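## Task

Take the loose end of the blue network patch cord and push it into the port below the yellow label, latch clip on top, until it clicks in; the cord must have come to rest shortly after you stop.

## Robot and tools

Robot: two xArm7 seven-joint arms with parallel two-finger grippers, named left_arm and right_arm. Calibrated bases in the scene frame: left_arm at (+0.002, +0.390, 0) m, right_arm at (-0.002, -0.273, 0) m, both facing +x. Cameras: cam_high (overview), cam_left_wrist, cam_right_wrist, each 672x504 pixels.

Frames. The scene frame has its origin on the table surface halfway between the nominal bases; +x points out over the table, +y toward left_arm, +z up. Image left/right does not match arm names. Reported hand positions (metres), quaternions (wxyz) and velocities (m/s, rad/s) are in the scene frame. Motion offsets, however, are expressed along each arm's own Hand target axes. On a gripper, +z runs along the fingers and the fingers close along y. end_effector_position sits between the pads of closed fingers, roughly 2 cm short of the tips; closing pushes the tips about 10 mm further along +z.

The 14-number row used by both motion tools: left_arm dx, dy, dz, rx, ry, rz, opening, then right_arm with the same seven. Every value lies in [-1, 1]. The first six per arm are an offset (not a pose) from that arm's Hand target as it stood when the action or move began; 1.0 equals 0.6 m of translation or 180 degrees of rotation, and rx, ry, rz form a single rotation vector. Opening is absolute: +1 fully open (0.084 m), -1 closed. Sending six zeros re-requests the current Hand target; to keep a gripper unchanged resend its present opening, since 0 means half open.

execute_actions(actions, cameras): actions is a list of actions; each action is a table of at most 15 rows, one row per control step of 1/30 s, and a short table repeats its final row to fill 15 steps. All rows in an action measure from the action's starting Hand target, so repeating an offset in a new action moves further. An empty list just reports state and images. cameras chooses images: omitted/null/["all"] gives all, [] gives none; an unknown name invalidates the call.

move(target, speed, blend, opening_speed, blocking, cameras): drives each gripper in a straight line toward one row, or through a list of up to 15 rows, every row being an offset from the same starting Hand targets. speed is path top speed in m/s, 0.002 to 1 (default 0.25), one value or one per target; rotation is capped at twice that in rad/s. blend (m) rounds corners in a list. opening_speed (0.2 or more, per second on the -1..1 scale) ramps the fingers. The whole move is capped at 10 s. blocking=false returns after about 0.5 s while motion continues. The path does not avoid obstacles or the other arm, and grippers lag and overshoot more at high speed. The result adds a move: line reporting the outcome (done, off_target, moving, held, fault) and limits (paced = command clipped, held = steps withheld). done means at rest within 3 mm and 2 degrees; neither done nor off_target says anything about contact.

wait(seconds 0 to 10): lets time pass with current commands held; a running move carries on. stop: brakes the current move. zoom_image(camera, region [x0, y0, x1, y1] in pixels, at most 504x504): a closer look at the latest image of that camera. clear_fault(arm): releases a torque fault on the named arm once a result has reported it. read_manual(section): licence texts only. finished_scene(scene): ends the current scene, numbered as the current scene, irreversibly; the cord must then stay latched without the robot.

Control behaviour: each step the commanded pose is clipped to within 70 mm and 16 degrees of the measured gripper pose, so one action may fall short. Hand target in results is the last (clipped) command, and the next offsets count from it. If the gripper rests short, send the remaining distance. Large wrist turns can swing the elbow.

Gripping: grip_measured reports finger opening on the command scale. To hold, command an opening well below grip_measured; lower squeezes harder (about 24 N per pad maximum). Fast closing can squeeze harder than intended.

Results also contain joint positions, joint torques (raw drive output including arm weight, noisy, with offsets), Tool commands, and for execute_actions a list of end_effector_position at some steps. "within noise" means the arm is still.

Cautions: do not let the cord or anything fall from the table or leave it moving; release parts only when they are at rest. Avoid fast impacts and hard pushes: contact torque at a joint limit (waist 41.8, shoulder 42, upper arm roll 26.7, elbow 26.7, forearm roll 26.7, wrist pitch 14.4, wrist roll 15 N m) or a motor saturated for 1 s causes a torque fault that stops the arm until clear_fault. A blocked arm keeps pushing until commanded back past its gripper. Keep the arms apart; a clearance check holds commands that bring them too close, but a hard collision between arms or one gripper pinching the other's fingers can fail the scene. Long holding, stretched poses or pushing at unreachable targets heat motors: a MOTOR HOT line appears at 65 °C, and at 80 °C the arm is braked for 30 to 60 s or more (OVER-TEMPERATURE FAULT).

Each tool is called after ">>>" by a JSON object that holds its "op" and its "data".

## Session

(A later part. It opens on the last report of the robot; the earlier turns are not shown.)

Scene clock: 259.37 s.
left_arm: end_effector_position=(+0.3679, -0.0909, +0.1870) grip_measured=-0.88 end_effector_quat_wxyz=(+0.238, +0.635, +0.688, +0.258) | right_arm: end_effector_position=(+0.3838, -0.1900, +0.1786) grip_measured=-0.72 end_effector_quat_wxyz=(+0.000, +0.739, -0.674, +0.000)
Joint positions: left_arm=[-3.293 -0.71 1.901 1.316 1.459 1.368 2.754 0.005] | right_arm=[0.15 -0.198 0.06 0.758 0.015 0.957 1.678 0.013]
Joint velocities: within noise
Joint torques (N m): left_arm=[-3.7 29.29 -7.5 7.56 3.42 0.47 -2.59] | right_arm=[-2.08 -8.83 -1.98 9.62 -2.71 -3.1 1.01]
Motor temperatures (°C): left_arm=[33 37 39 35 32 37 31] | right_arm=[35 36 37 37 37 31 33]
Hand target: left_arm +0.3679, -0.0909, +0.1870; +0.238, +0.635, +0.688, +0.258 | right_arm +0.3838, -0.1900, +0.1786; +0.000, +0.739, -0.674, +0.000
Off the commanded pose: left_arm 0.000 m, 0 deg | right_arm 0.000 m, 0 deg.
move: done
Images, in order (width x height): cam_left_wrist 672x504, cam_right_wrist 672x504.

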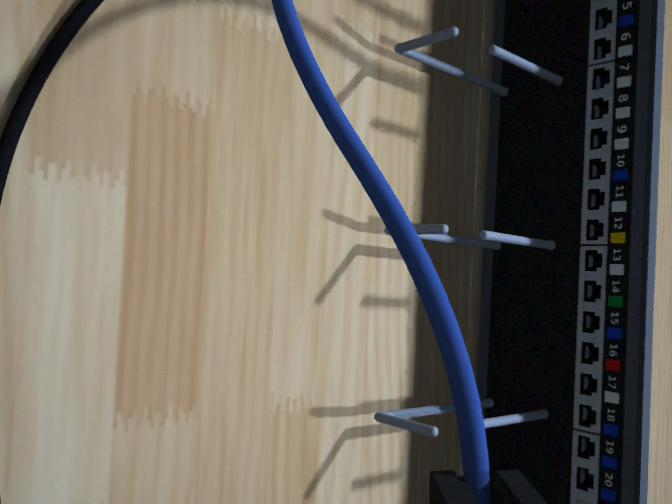

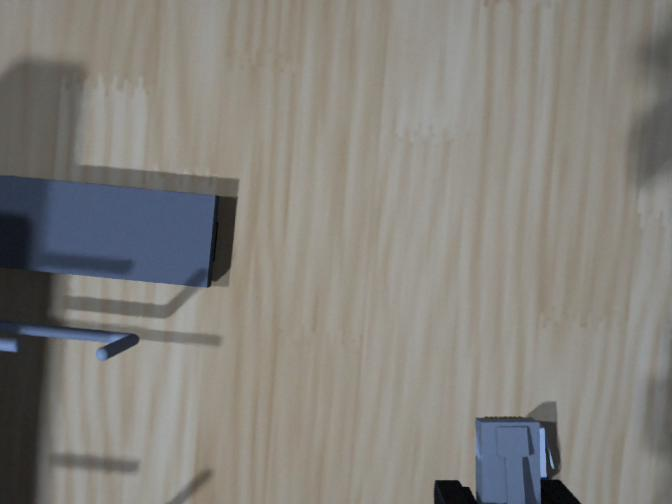

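>>> {"op": "move", "data": {"target": [0,0,0,0,0,0,0, 0,0,0,0,0,0,-1], "speed": 0.1, "opening_speed": 0.5, "cameras": ["cam_left_wrist","cam_right_wrist"]}}

Scene clock: 296.67 s.
left_arm: end_effector_position=(+0.3679, -0.0909, +0.1870) grip_measured=-0.01 end_effector_quat_wxyz=(+0.238, +0.635, +0.688, +0.258) | right_arm: end_effector_position=(+0.3838, -0.1900, +0.1786) grip_measured=-0.72 end_effector_quat_wxyz=(+0.000, +0.739, -0.674, +0.000)
Joint positions: left_arm=[-3.293 -0.71 1.901 1.316 1.459 1.368 2.754 0.044] | right_arm=[0.15 -0.198 0.06 0.758 0.015 0.957 1.678 0.013]
Joint velocities: within noise
Joint torques (N m): left_arm=[-3.58 28.82 -8.16 7.64 3.32 0.29 -2.46] | right_arm=[-2.97 -8.84 -1.88 9.58 -2.41 -2.9 0.99]
Motor temperatures (°C): left_arm=[33 37 38 35 32 37 31] | right_arm=[35 36 37 36 37 32 33]
Hand target: left_arm +0.3679, -0.0909, +0.1870; +0.238, +0.635, +0.688, +0.258 | right_arm +0.3838, -0.1900, +0.1786; +0.000, +0.739, -0.674, +0.000
Off the commanded pose: left_arm 0.000 m, 0 deg | right_arm 0.000 m, 0 deg.
move: done
Images, in order (width x height): cam_left_wrist 672x504, cam_right_wrist 672x504.

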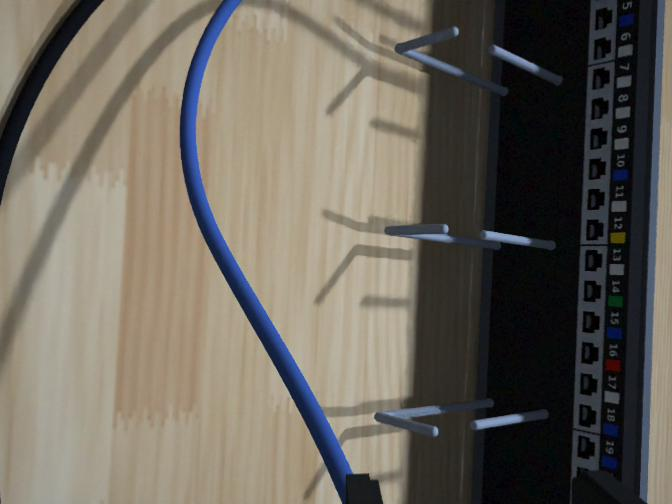

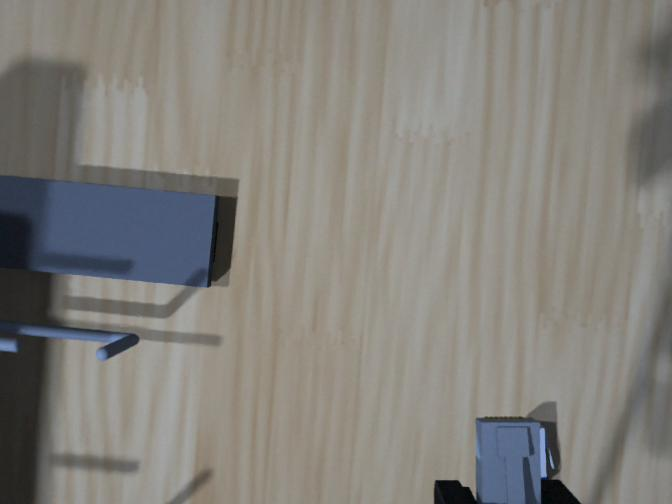

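>>> {"op": "move", "data": {"target": [[0,0,-0.25,0,0,0,0, 0,0,0,0,0,0,-1],[0.4445,0.0868,0.1865,-0.3323,-0.1674,0.6869,-1, 0,0,0,0,0,0,-1]], "speed": 0.35, "opening_speed": 1.0}}

Scene clock: 323.60 s.
left_arm: end_effector_position=(+0.4592, +0.1839, +0.1369) grip_measured=-1.00 end_effector_quat_wxyz=(+0.260, +0.740, -0.445, +0.431) | right_arm: end_effector_position=(+0.3838, -0.1900, +0.1786) grip_measured=-0.72 end_effector_quat_wxyz=(+0.000, +0.739, -0.674, +0.000)
Joint positions: left_arm=[-2.021 -1.054 1.763 1.015 3.337 -0.204 4.233 0] | right_arm=[0.15 -0.198 0.06 0.758 0.015 0.957 1.678 0.013]
Joint velocities: within noise
Joint torques (N m): left_arm=[-4.29 8.67 -10.26 6.97 0.59 -0.84 2.64] | right_arm=[-2.33 -9.51 -1.68 10.77 -0.47 -2.46 1.02]
Motor temperatures (°C): left_arm=[33 36 39 35 32 37 31] | right_arm=[35 36 37 36 37 31 32]
Hand target: left_arm +0.4592, +0.1839, +0.1369; +0.260, +0.740, -0.445, +0.431 | right_arm +0.3838, -0.1900, +0.1786; +0.000, +0.739, -0.674, +0.000
Off the commanded pose: left_arm 0.000 m, 0 deg | right_arm 0.000 m, 0 deg.
move: done

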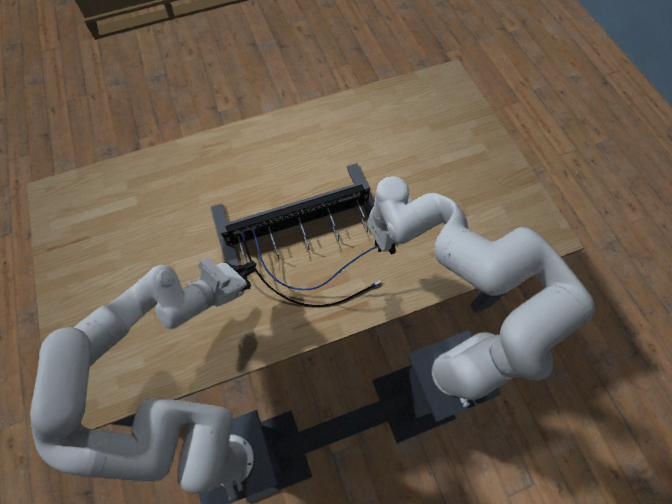

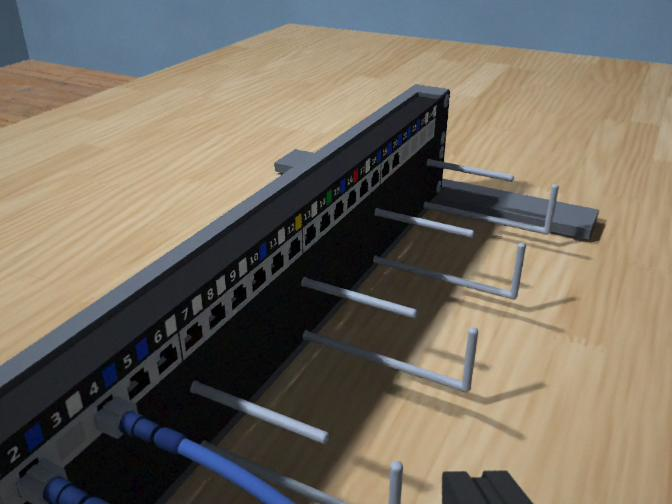

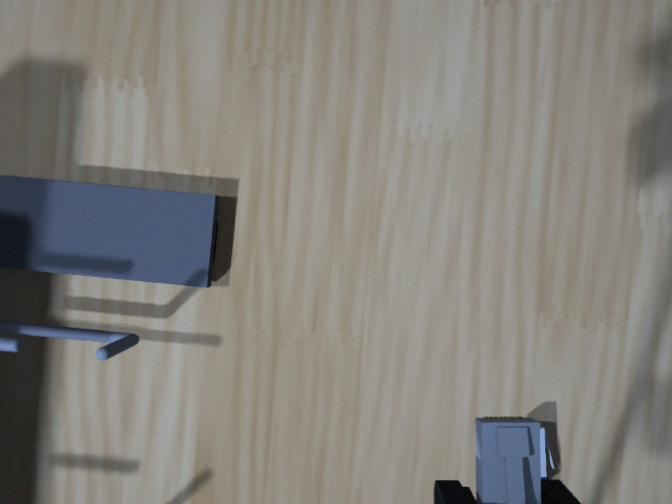

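>>> {"op": "zoom_image", "data": {"camera": "cam_left_wrist", "region": [0, 340, 240, 504]}}

>>> {"op": "zoom_image", "data": {"camera": "cam_left_wrist", "region": [220, 180, 360, 285]}}

Scaled by 2.100 from the camera's 672x504 image, which has a finer 960x720 frame.

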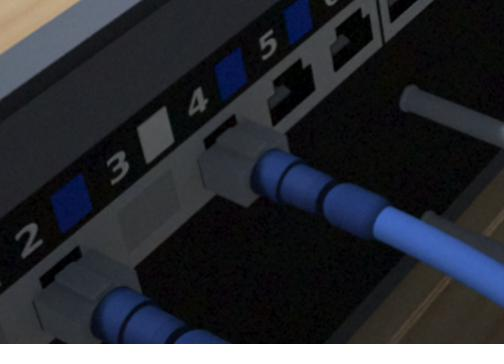

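Scaled by 3.600 from the camera's 672x504 image, which has a finer 960x720 frame.

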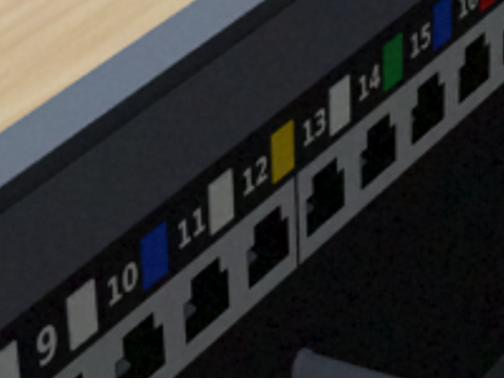

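>>> {"op": "move", "data": {"target": [0,0,0,0,0,0,-1, -0.3052,-0.1770,0.0643,0,0,-0.471,-1], "speed": 0.15}}

Scene clock: 339.63 s.
left_arm: end_effector_position=(+0.4592, +0.1839, +0.1369) grip_measured=-1.00 end_effector_quat_wxyz=(+0.260, +0.740, -0.445, +0.431) | right_arm: end_effector_position=(+0.4726, +0.0021, +0.1399) grip_measured=-0.72 end_effector_quat_wxyz=(+0.000, +1.000, +0.001, +0.000)
Joint positions: left_arm=[-2.021 -1.054 1.763 1.015 3.337 -0.204 4.233 0] | right_arm=[0.311 0.35 0.24 1.299 -0.099 0.961 0.591 0.013]
Joint velocities: within noise
Joint torques (N m): left_arm=[-3.54 9.55 -10.67 7.1 0.66 -0.38 2.54] | right_arm=[3.63 -19.61 4.59 12.6 -2.61 -0.58 -0.97]
Motor temperatures (°C): left_arm=[33 36 39 35 32 37 31] | right_arm=[35 36 37 37 37 31 32]
Hand target: left_arm +0.4592, +0.1839, +0.1369; +0.260, +0.740, -0.445, +0.431 | right_arm +0.4726, +0.0021, +0.1399; +0.000, +1.000, +0.001, -0.001
Off the commanded pose: left_arm 0.000 m, 0 deg | right_arm 0.000 m, 0 deg.
move: done

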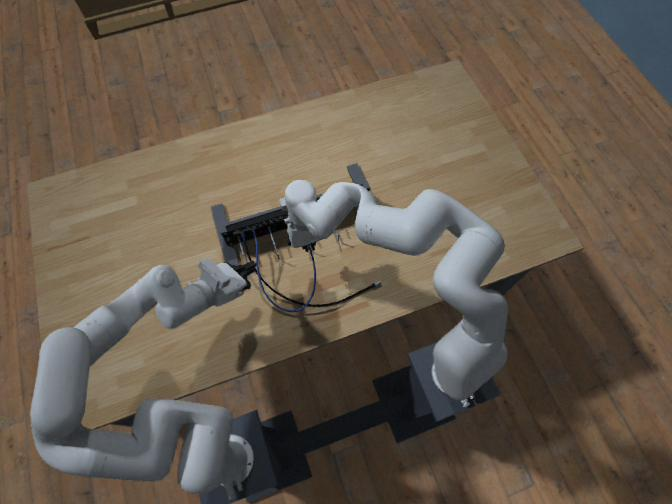

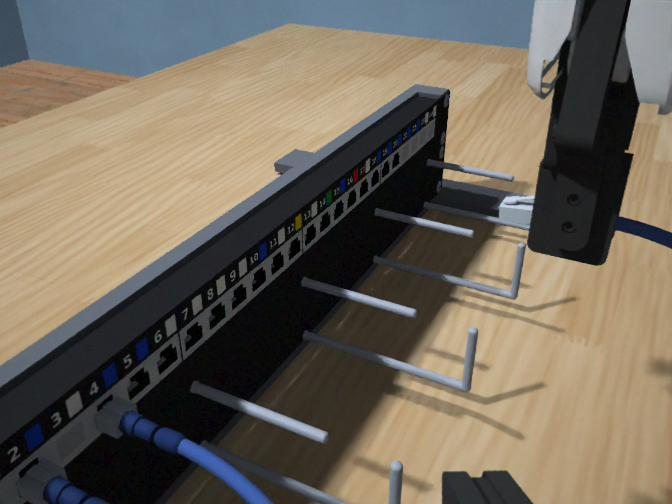

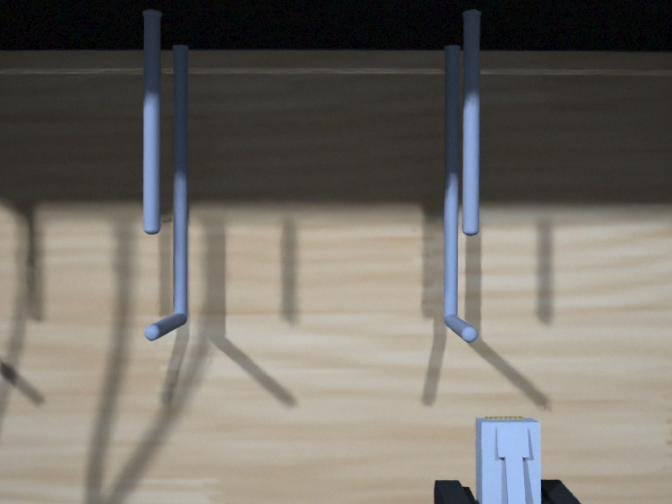

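>>> {"op": "move", "data": {"target": [0,0,0,0,0,0,-1, 0.0373,0,0.05,0,0,0,-1], "speed": 0.1, "cameras": ["cam_left_wrist","cam_right_wrist"]}}

>>> {"op": "zoom_image", "data": {"camera": "cam_right_wrist", "region": [336, 0, 672, 252]}}

>>> {"op": "zoom_image", "data": {"camera": "cam_left_wrist", "region": [250, 160, 586, 412]}}

Scene clock: 347.43 s.
left_arm: end_effector_position=(+0.4592, +0.1839, +0.1369) grip_measured=-1.00 end_effector_quat_wxyz=(+0.260, +0.740, -0.445, +0.431) | right_arm: end_effector_position=(+0.4950, +0.0021, +0.1099) grip_measured=-0.72 end_effector_quat_wxyz=(+0.000, +1.000, +0.001, +0.000)
Joint positions: left_arm=[-2.021 -1.054 1.763 1.015 3.337 -0.204 4.233 0] | right_arm=[0.31 0.453 0.224 1.358 -0.122 0.92 0.585 0.013]
Joint velocities: within noise
Joint torques (N m): left_arm=[-3.4 10.29 -10.45 6.77 0.32 -0.19 2.52] | right_arm=[1.12 -21.29 -0.44 12.46 -2.58 -3.26 -0.95]
Motor temperatures (°C): left_arm=[33 36 39 35 31 37 31] | right_arm=[35 36 37 37 37 31 32]
Hand target: left_arm +0.4592, +0.1839, +0.1369; +0.260, +0.740, -0.445, +0.431 | right_arm +0.4950, +0.0021, +0.1099; +0.000, +1.000, +0.001, -0.001
Off the commanded pose: left_arm 0.000 m, 0 deg | right_arm 0.000 m, 0 deg.
move: done
Images, in order (width x height): cam_left_wrist 672x504, cam_right_wrist 672x504.

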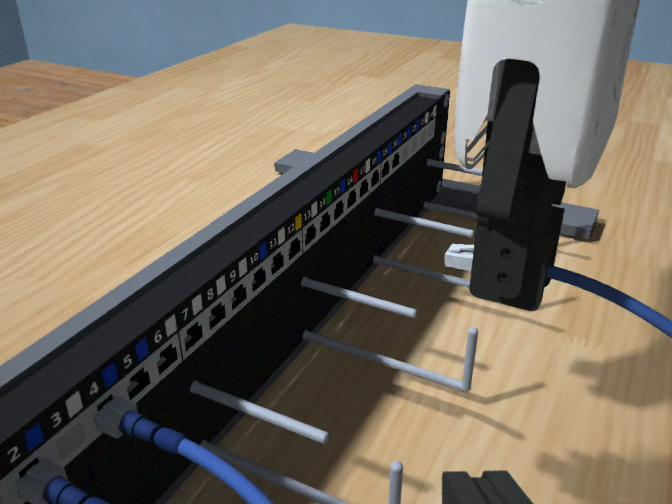

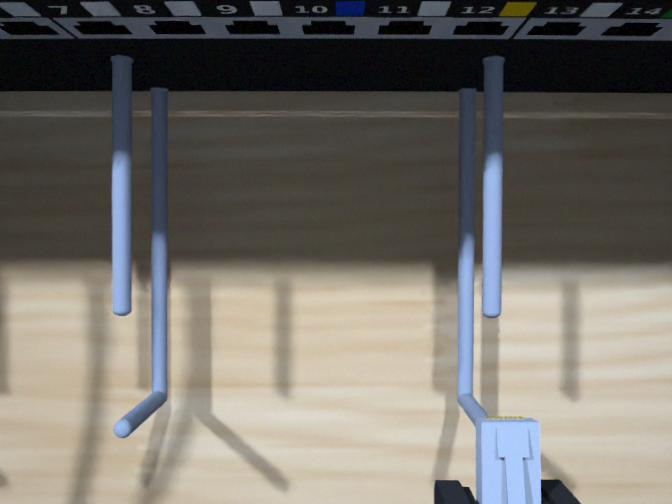

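Scaled by 1.500 from the camera's 672x504 image, which has a finer 960x720 frame.

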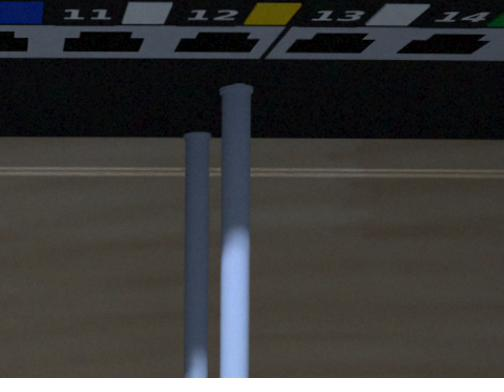

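Scaled by 1.500 from the camera's 672x504 image, which has a finer 960x720 frame.

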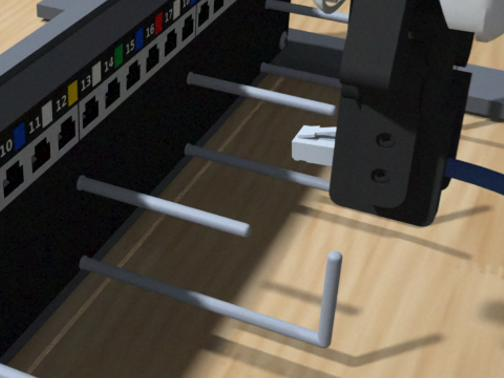

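>>> {"op": "zoom_image", "data": {"camera": "cam_right_wrist", "region": [430, 404, 590, 504]}}

>>> {"op": "zoom_image", "data": {"camera": "cam_right_wrist", "region": [430, 0, 590, 100]}}

>>> {"op": "zoom_image", "data": {"camera": "cam_left_wrist", "region": [250, 200, 490, 320]}}

Scaled by 3.150 from the camera's 672x504 image, which has a finer 960x720 frame.

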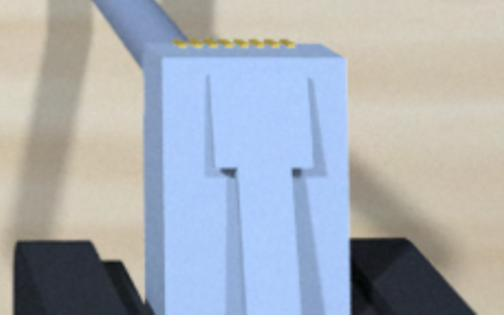

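Scaled by 3.150 from the camera's 672x504 image, which has a finer 960x720 frame.

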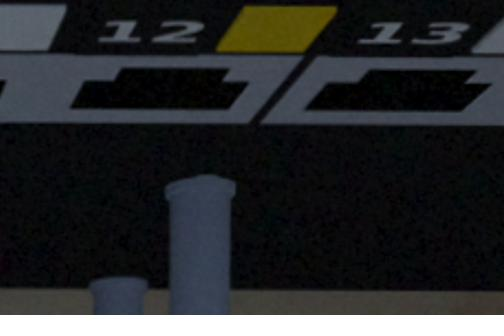

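Scaled by 2.100 from the camera's 672x504 image, which has a finer 960x720 frame.

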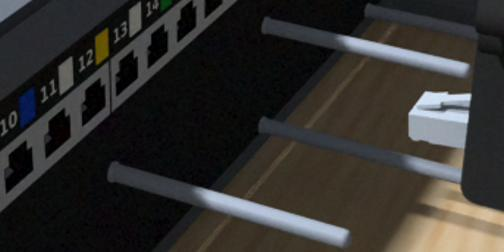

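>>> {"op": "zoom_image", "data": {"camera": "cam_left_wrist", "region": [430, 230, 490, 275]}}

>>> {"op": "zoom_image", "data": {"camera": "cam_left_wrist", "region": [260, 190, 340, 250]}}

Scaled by 8.400 from the camera's 672x504 image, which has a finer 960x720 frame.

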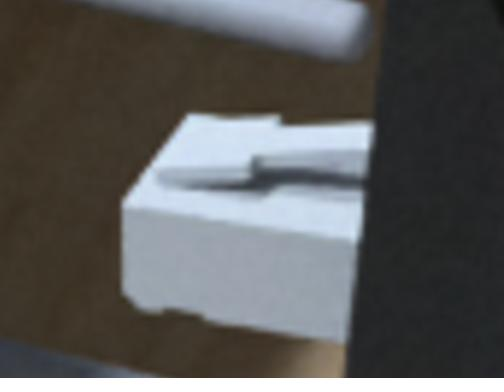

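Scaled by 6.300 from the camera's 672x504 image, which has a finer 960x720 frame.

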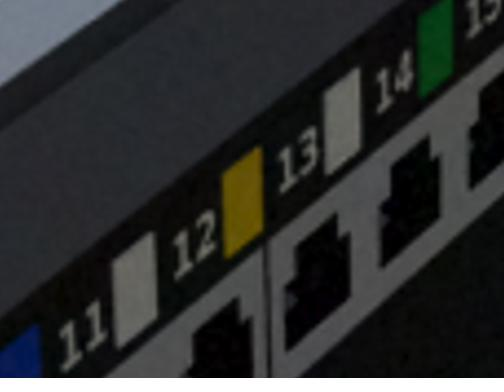

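>>> {"op": "move", "data": {"target": [0,0,0,0,0,0,-1, 0.095,-0.0015,0.0348,0,0.0328,-0.006,-1], "speed": 0.08, "cameras": ["cam_left_wrist","cam_right_wrist"]}}

>>> {"op": "zoom_image", "data": {"camera": "cam_left_wrist", "region": [270, 200, 430, 320]}}

>>> {"op": "zoom_image", "data": {"camera": "cam_right_wrist", "region": [430, 404, 590, 504]}}

Scene clock: 409.93 s.
left_arm: end_effector_position=(+0.4592, +0.1839, +0.1369) grip_measured=-1.00 end_effector_quat_wxyz=(+0.260, +0.740, -0.445, +0.431) | right_arm: end_effector_position=(+0.5519, +0.0031, +0.0890) grip_measured=-0.72 end_effector_quat_wxyz=(+0.000, +0.999, +0.010, +0.051)
Joint positions: left_arm=[-2.021 -1.054 1.763 1.015 3.337 -0.204 4.233 0] | right_arm=[0.323 0.582 0.183 1.477 -0.2 0.821 0.582 0.013]
Joint velocities: within noise
Joint torques (N m): left_arm=[-3.48 9.94 -10.53 6.82 0.1 0.24 2.47] | right_arm=[3.8 -23.64 -0.67 12.67 -2.72 -3.54 -1.02]
Motor temperatures (°C): left_arm=[33 35 40 35 31 37 31] | right_arm=[34 36 37 38 37 32 32]
Hand target: left_arm +0.4592, +0.1839, +0.1369; +0.260, +0.740, -0.445, +0.431 | right_arm +0.5519, +0.0031, +0.0889; +0.000, +0.999, +0.010, +0.051
Off the commanded pose: left_arm 0.000 m, 0 deg | right_arm 0.000 m, 0 deg.
move: done
Images, in order (width x height): cam_left_wrist 672x504, cam_right_wrist 672x504.

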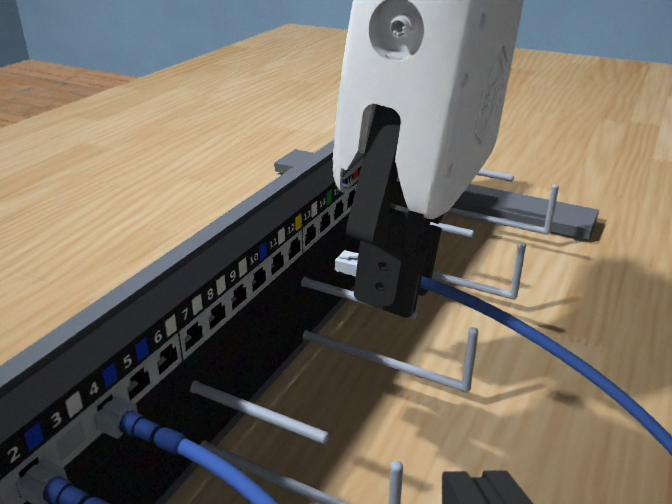

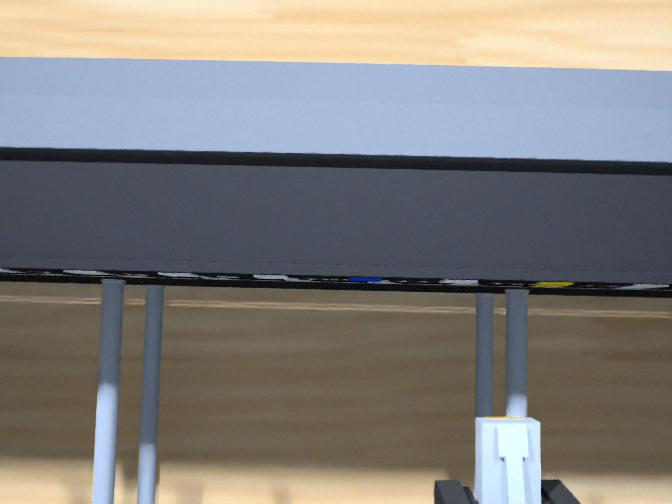

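Scaled by 3.150 from the camera's 672x504 image, which has a finer 960x720 frame.

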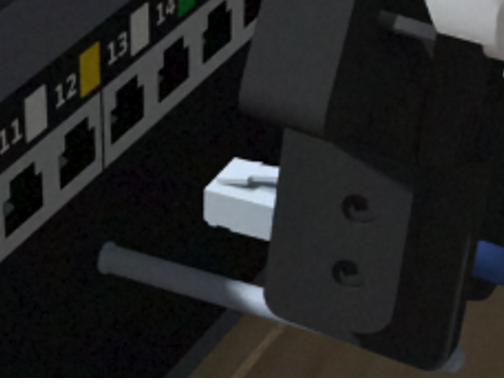

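Scaled by 3.150 from the camera's 672x504 image, which has a finer 960x720 frame.

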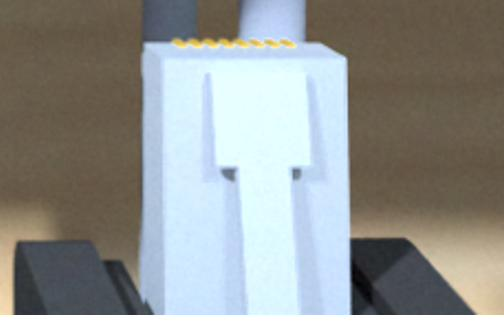

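>>> {"op": "zoom_image", "data": {"camera": "cam_left_wrist", "region": [276, 216, 356, 276]}}

Scaled by 6.300 from the camera's 672x504 image, which has a finer 960x720 frame.

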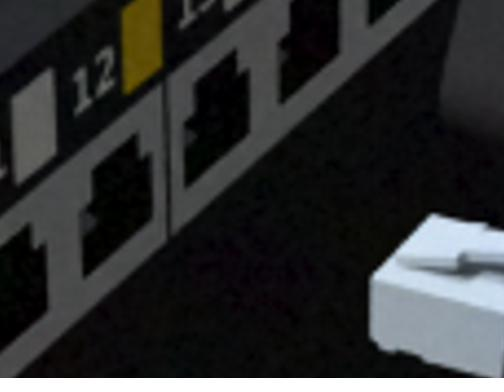

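>>> {"op": "move", "data": {"target": [0,0,0,0,0,0,-1, 0.0332,-0.001,0.0034,0,0,0,-1], "speed": 0.05, "cameras": ["cam_left_wrist","cam_right_wrist"]}}

>>> {"op": "zoom_image", "data": {"camera": "cam_left_wrist", "region": [270, 216, 350, 276]}}

>>> {"op": "zoom_image", "data": {"camera": "cam_right_wrist", "region": [400, 304, 600, 454]}}

Scene clock: 443.43 s.
left_arm: end_effector_position=(+0.4592, +0.1839, +0.1369) grip_measured=-1.00 end_effector_quat_wxyz=(+0.260, +0.740, -0.445, +0.431) | right_arm: end_effector_position=(+0.5719, +0.0041, +0.0890) grip_measured=-0.72 end_effector_quat_wxyz=(+0.000, +0.999, +0.010, +0.051)
Joint positions: left_arm=[-2.021 -1.054 1.763 1.015 3.337 -0.204 4.233 0] | right_arm=[0.321 0.642 0.178 1.576 -0.2 0.859 0.563 0.013]
Joint velocities: within noise
Joint torques (N m): left_arm=[-3.16 10.39 -10.41 6.87 0.12 0.39 2.42] | right_arm=[-3.36 -24.67 -0.36 13.02 3.15 -0.64 -1.06]
Motor temperatures (°C): left_arm=[33 35 40 35 31 37 31] | right_arm=[34 37 37 38 37 32 32]
Hand target: left_arm +0.4592, +0.1839, +0.1369; +0.260, +0.740, -0.445, +0.431 | right_arm +0.5719, +0.0041, +0.0889; +0.000, +0.999, +0.010, +0.051
Off the commanded pose: left_arm 0.000 m, 0 deg | right_arm 0.000 m, 0 deg.
move: done
Images, in order (width x height): cam_left_wrist 672x504, cam_right_wrist 672x504.

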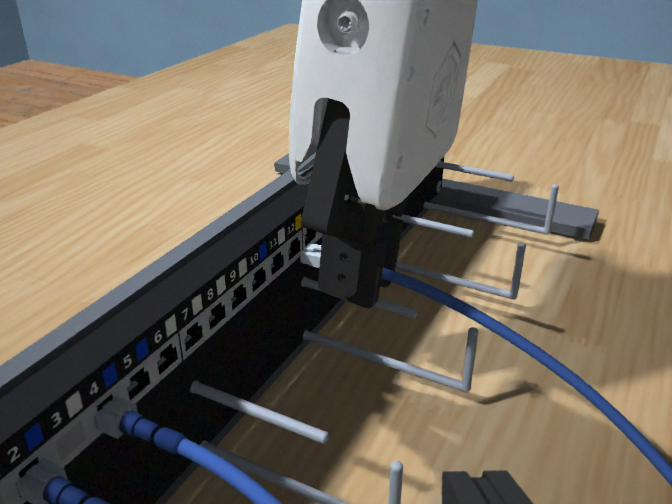

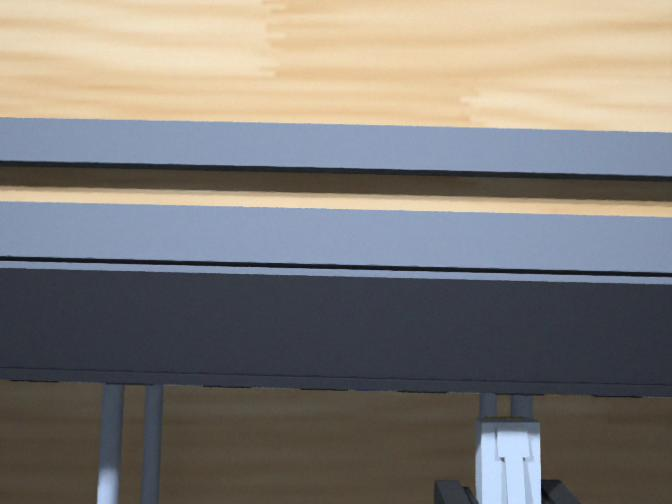

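Scaled by 6.300 from the camera's 672x504 image, which has a finer 960x720 frame.

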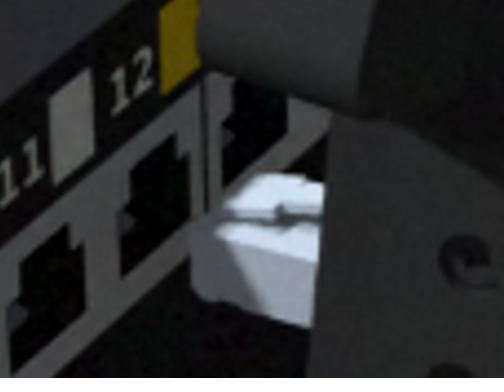

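Scaled by 2.520 from the camera's 672x504 image, which has a finer 960x720 frame.

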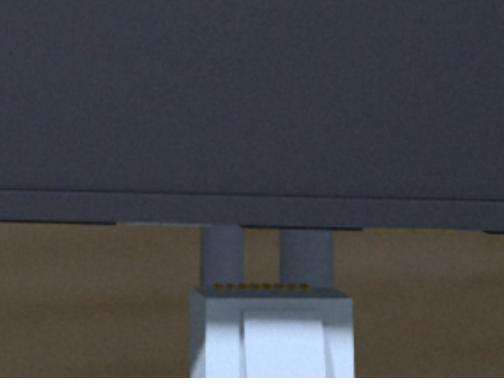

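>>> {"op": "move", "data": {"target": [0,0,0,0,0,0,-1, 0.0091,0.0012,0.0009,0,0,0,-1], "speed": 0.03, "cameras": ["cam_left_wrist","cam_right_wrist"]}}

>>> {"op": "zoom_image", "data": {"camera": "cam_left_wrist", "region": [276, 228, 324, 264]}}

>>> {"op": "zoom_image", "data": {"camera": "cam_right_wrist", "region": [440, 390, 580, 495]}}

Scene clock: 467.97 s.
left_arm: end_effector_position=(+0.4592, +0.1839, +0.1369) grip_measured=-1.00 end_effector_quat_wxyz=(+0.260, +0.740, -0.445, +0.431) | right_arm: end_effector_position=(+0.5774, +0.0035, +0.0890) grip_measured=-0.72 end_effector_quat_wxyz=(+0.000, +0.999, +0.010, +0.051)
Joint positions: left_arm=[-2.021 -1.054 1.763 1.015 3.337 -0.204 4.233 0] | right_arm=[0.319 0.657 0.177 1.602 -0.199 0.869 0.557 0.013]
Joint velocities: within noise
Joint torques (N m): left_arm=[-3.26 10.18 -10.61 6.61 0.13 0.58 2.4] | right_arm=[-3.63 -24.9 -0.41 12.83 2.9 -0.78 -1.02]
Motor temperatures (°C): left_arm=[33 35 40 35 31 37 31] | right_arm=[34 37 37 38 37 31 32]
Hand target: left_arm +0.4592, +0.1839, +0.1369; +0.260, +0.740, -0.445, +0.431 | right_arm +0.5774, +0.0035, +0.0890; +0.000, +0.999, +0.010, +0.051
Off the commanded pose: left_arm 0.000 m, 0 deg | right_arm 0.000 m, 0 deg.
move: done
Images, in order (width x height): cam_left_wrist 672x504, cam_right_wrist 672x504.

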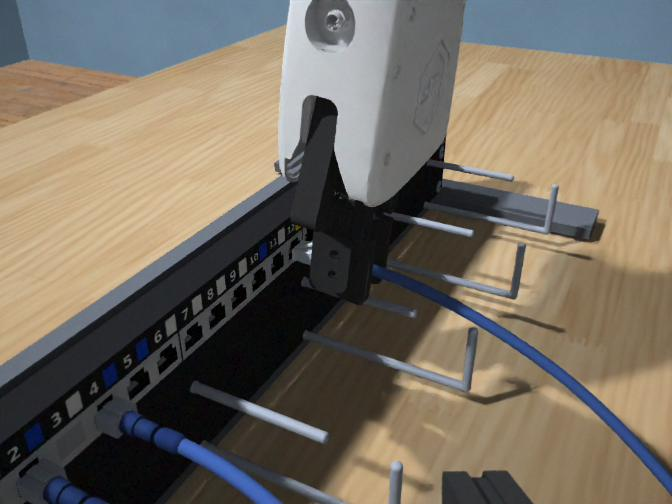

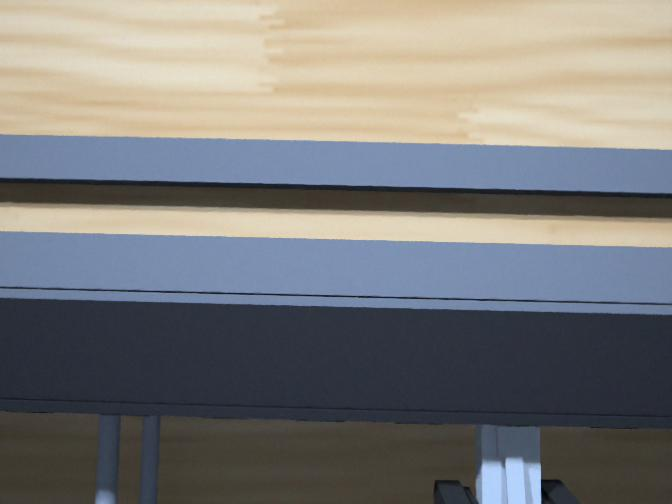

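Scaled by 10.500 from the camera's 672x504 image, which has a finer 960x720 frame.

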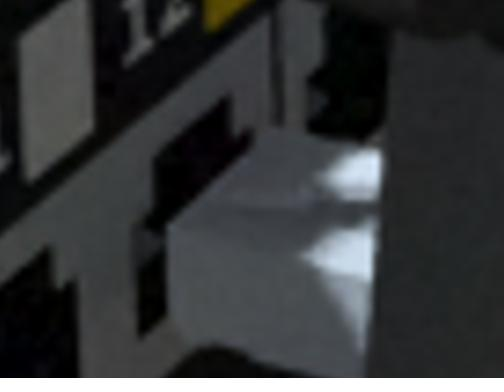

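Scaled by 3.600 from the camera's 672x504 image, which has a finer 960x720 frame.

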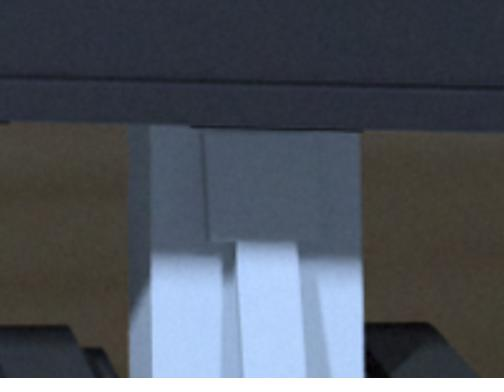

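>>> {"op": "move", "data": {"target": [[0,0,0,0,0,0,-1, -0.0002,0.0003,0.0012,0,0,0,-1],[0,0,0,0,0,0,-1, 0.0065,0.0005,0.0018,0,0,0,-1]], "speed": 0.02, "cameras": ["cam_left_wrist","cam_right_wrist"]}}

>>> {"op": "zoom_image", "data": {"camera": "cam_left_wrist", "region": [276, 228, 324, 264]}}

Scene clock: 487.83 s.
left_arm: end_effector_position=(+0.4592, +0.1839, +0.1369) grip_measured=-1.00 end_effector_quat_wxyz=(+0.260, +0.740, -0.445, +0.431) | right_arm: end_effector_position=(+0.5814, +0.0032, +0.0883) grip_measured=-0.72 end_effector_quat_wxyz=(+0.000, +0.999, +0.010, +0.051)
Joint positions: left_arm=[-2.021 -1.054 1.763 1.015 3.337 -0.204 4.233 0] | right_arm=[0.319 0.67 0.176 1.621 -0.199 0.876 0.553 0.013]
Joint velocities: within noise
Joint torques (N m): left_arm=[-2.75 10.12 -10.7 6.4 0.08 0.85 2.62] | right_arm=[-2.69 -25.57 1.96 13.33 0.68 -1.65 -1.14]
Motor temperatures (°C): left_arm=[33 35 40 35 31 37 31] | right_arm=[34 37 37 38 37 31 32]
Hand target: left_arm +0.4592, +0.1839, +0.1369; +0.260, +0.740, -0.445, +0.431 | right_arm +0.5814, +0.0033, +0.0883; +0.000, +0.999, +0.010, +0.051
Off the commanded pose: left_arm 0.000 m, 0 deg | right_arm 0.000 m, 0 deg.
move: done
Images, in order (width x height): cam_left_wrist 672x504, cam_right_wrist 672x504.

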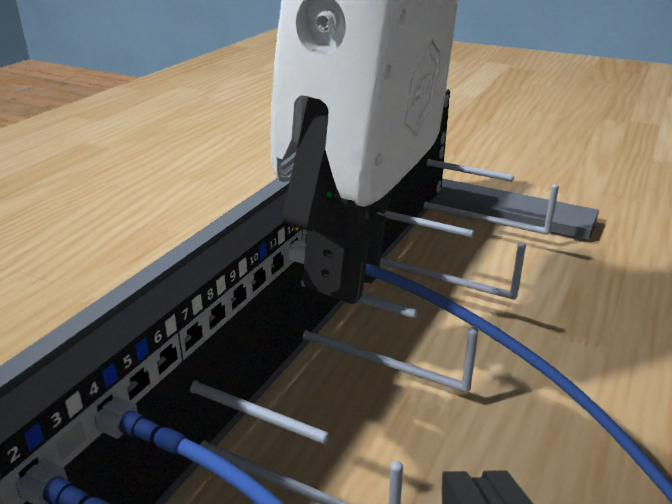

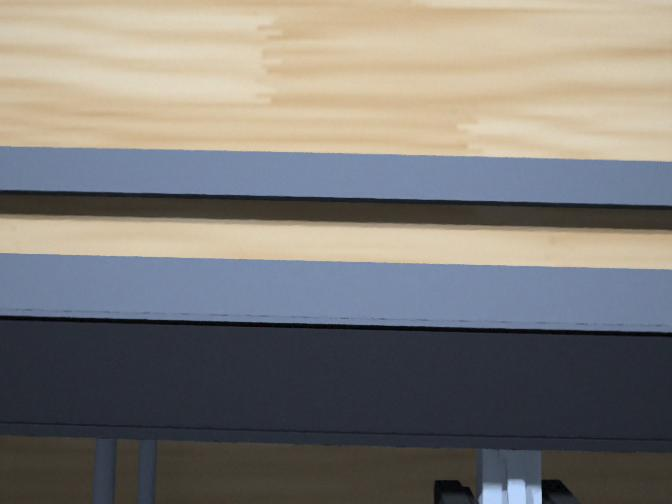

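Scaled by 10.500 from the camera's 672x504 image, which has a finer 960x720 frame.

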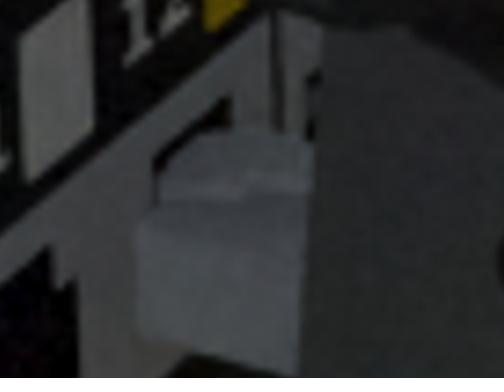

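>>> {"op": "move", "data": {"target": [0,0,0,0,0,0,-1, 0.0066,0.0001,0.0007,0,0,0,-1], "speed": 0.02, "cameras": ["cam_left_wrist","cam_right_wrist"]}}

>>> {"op": "zoom_image", "data": {"camera": "cam_left_wrist", "region": [276, 228, 324, 264]}}

>>> {"op": "zoom_image", "data": {"camera": "cam_right_wrist", "region": [440, 399, 580, 504]}}

Scene clock: 494.13 s.
left_arm: end_effector_position=(+0.4592, +0.1839, +0.1369) grip_measured=-1.00 end_effector_quat_wxyz=(+0.260, +0.740, -0.445, +0.431) | right_arm: end_effector_position=(+0.5854, +0.0033, +0.0883) grip_measured=-0.72 end_effector_quat_wxyz=(+0.000, +0.999, +0.010, +0.051)
Joint positions: left_arm=[-2.021 -1.054 1.763 1.015 3.337 -0.204 4.233 0] | right_arm=[0.318 0.683 0.175 1.642 -0.199 0.884 0.549 0.013]
Joint velocities: within noise
Joint torques (N m): left_arm=[-2.51 10.77 -10.52 6.53 0.06 0.87 2.42] | right_arm=[-3.32 -26.59 0.4 14.47 2.94 -2.49 -1.08]
Motor temperatures (°C): left_arm=[33 35 40 35 31 37 31] | right_arm=[34 37 37 39 37 31 32]
Hand target: left_arm +0.4592, +0.1839, +0.1369; +0.260, +0.740, -0.445, +0.431 | right_arm +0.5854, +0.0033, +0.0883; +0.000, +0.999, +0.010, +0.051
Off the commanded pose: left_arm 0.000 m, 0 deg | right_arm 0.000 m, 0 deg.
move: done
Images, in order (width x height): cam_left_wrist 672x504, cam_right_wrist 672x504.

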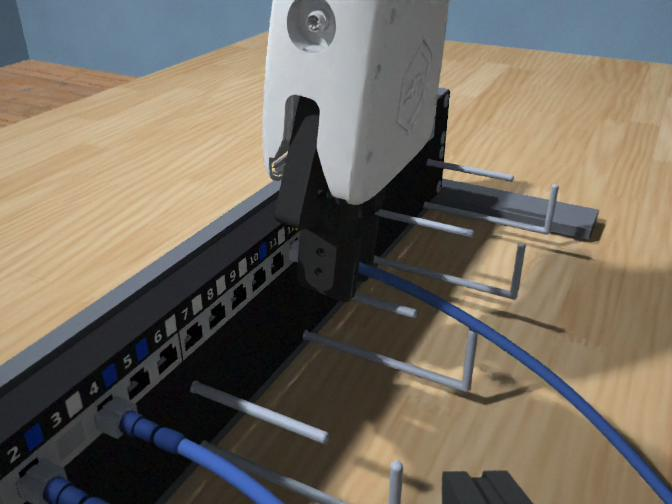

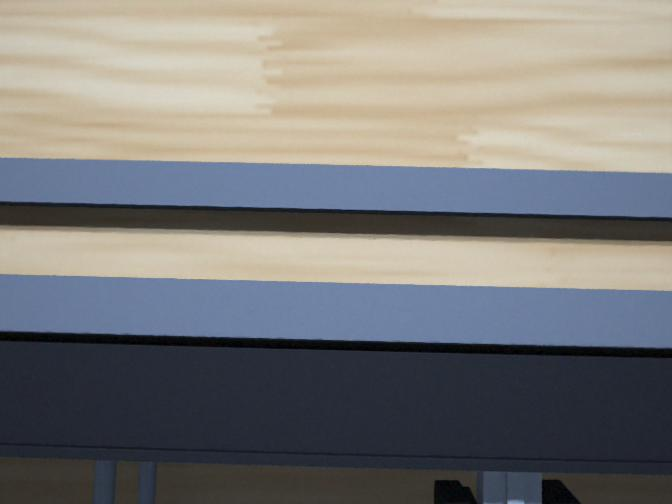

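Scaled by 10.500 from the camera's 672x504 image, which has a finer 960x720 frame.

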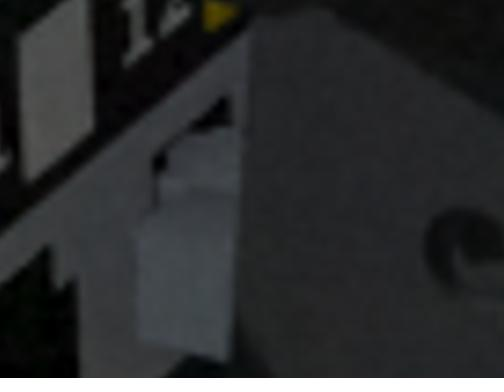

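Scaled by 3.600 from the camera's 672x504 image, which has a finer 960x720 frame.

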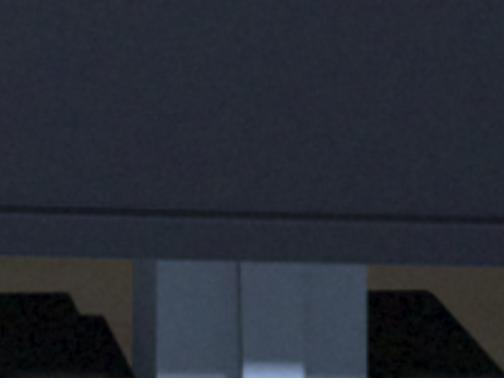

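>>> {"op": "move", "data": {"target": [0,0,0,0,0,0,-1, 0.0066,0.0001,0.0007,0,0,0,-1], "speed": 0.02, "cameras": ["cam_left_wrist","cam_right_wrist"]}}

>>> {"op": "zoom_image", "data": {"camera": "cam_left_wrist", "region": [266, 218, 346, 278]}}

Scene clock: 500.10 s.
left_arm: end_effector_position=(+0.4592, +0.1839, +0.1369) grip_measured=-1.00 end_effector_quat_wxyz=(+0.260, +0.740, -0.445, +0.431) | right_arm: end_effector_position=(+0.5893, +0.0033, +0.0882) grip_measured=-0.72 end_effector_quat_wxyz=(+0.000, +0.999, +0.010, +0.051)
Joint positions: left_arm=[-2.021 -1.054 1.763 1.015 3.337 -0.204 4.233 0] | right_arm=[0.318 0.695 0.174 1.664 -0.199 0.892 0.545 0.013]
Joint velocities: within noise
Joint torques (N m): left_arm=[-2.06 10.54 -10.73 6.6 -0.06 1.09 2.49] | right_arm=[-3.74 -27.48 -1 16.21 2.02 -4.72 -1.12]
Motor temperatures (°C): left_arm=[33 35 40 35 31 37 31] | right_arm=[34 37 37 39 37 31 32]
Hand target: left_arm +0.4592, +0.1839, +0.1369; +0.260, +0.740, -0.445, +0.431 | right_arm +0.5894, +0.0033, +0.0883; +0.000, +0.999, +0.010, +0.051
Off the commanded pose: left_arm 0.000 m, 0 deg | right_arm 0.000 m, 0 deg.
move: done
Images, in order (width x height): cam_left_wrist 672x504, cam_right_wrist 672x504.

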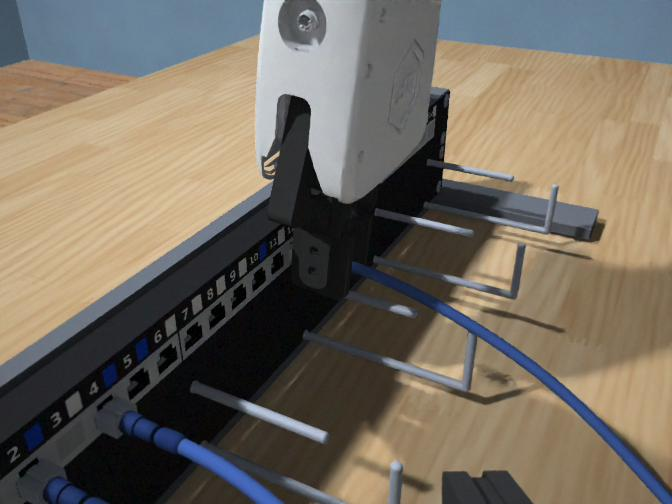

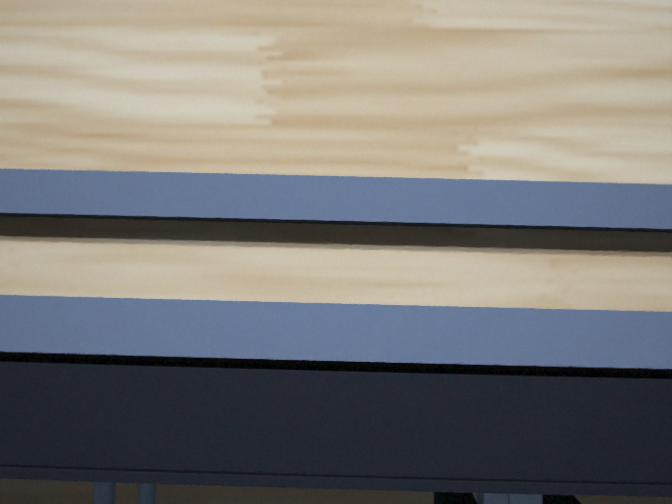

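Scaled by 6.300 from the camera's 672x504 image, which has a finer 960x720 frame.

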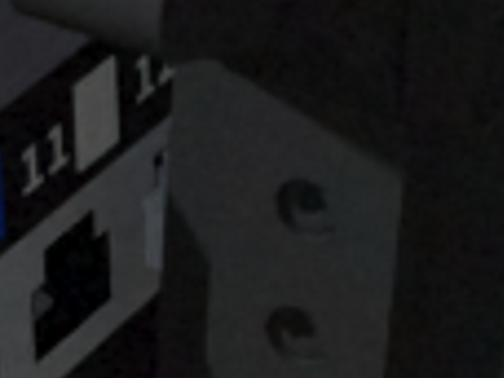

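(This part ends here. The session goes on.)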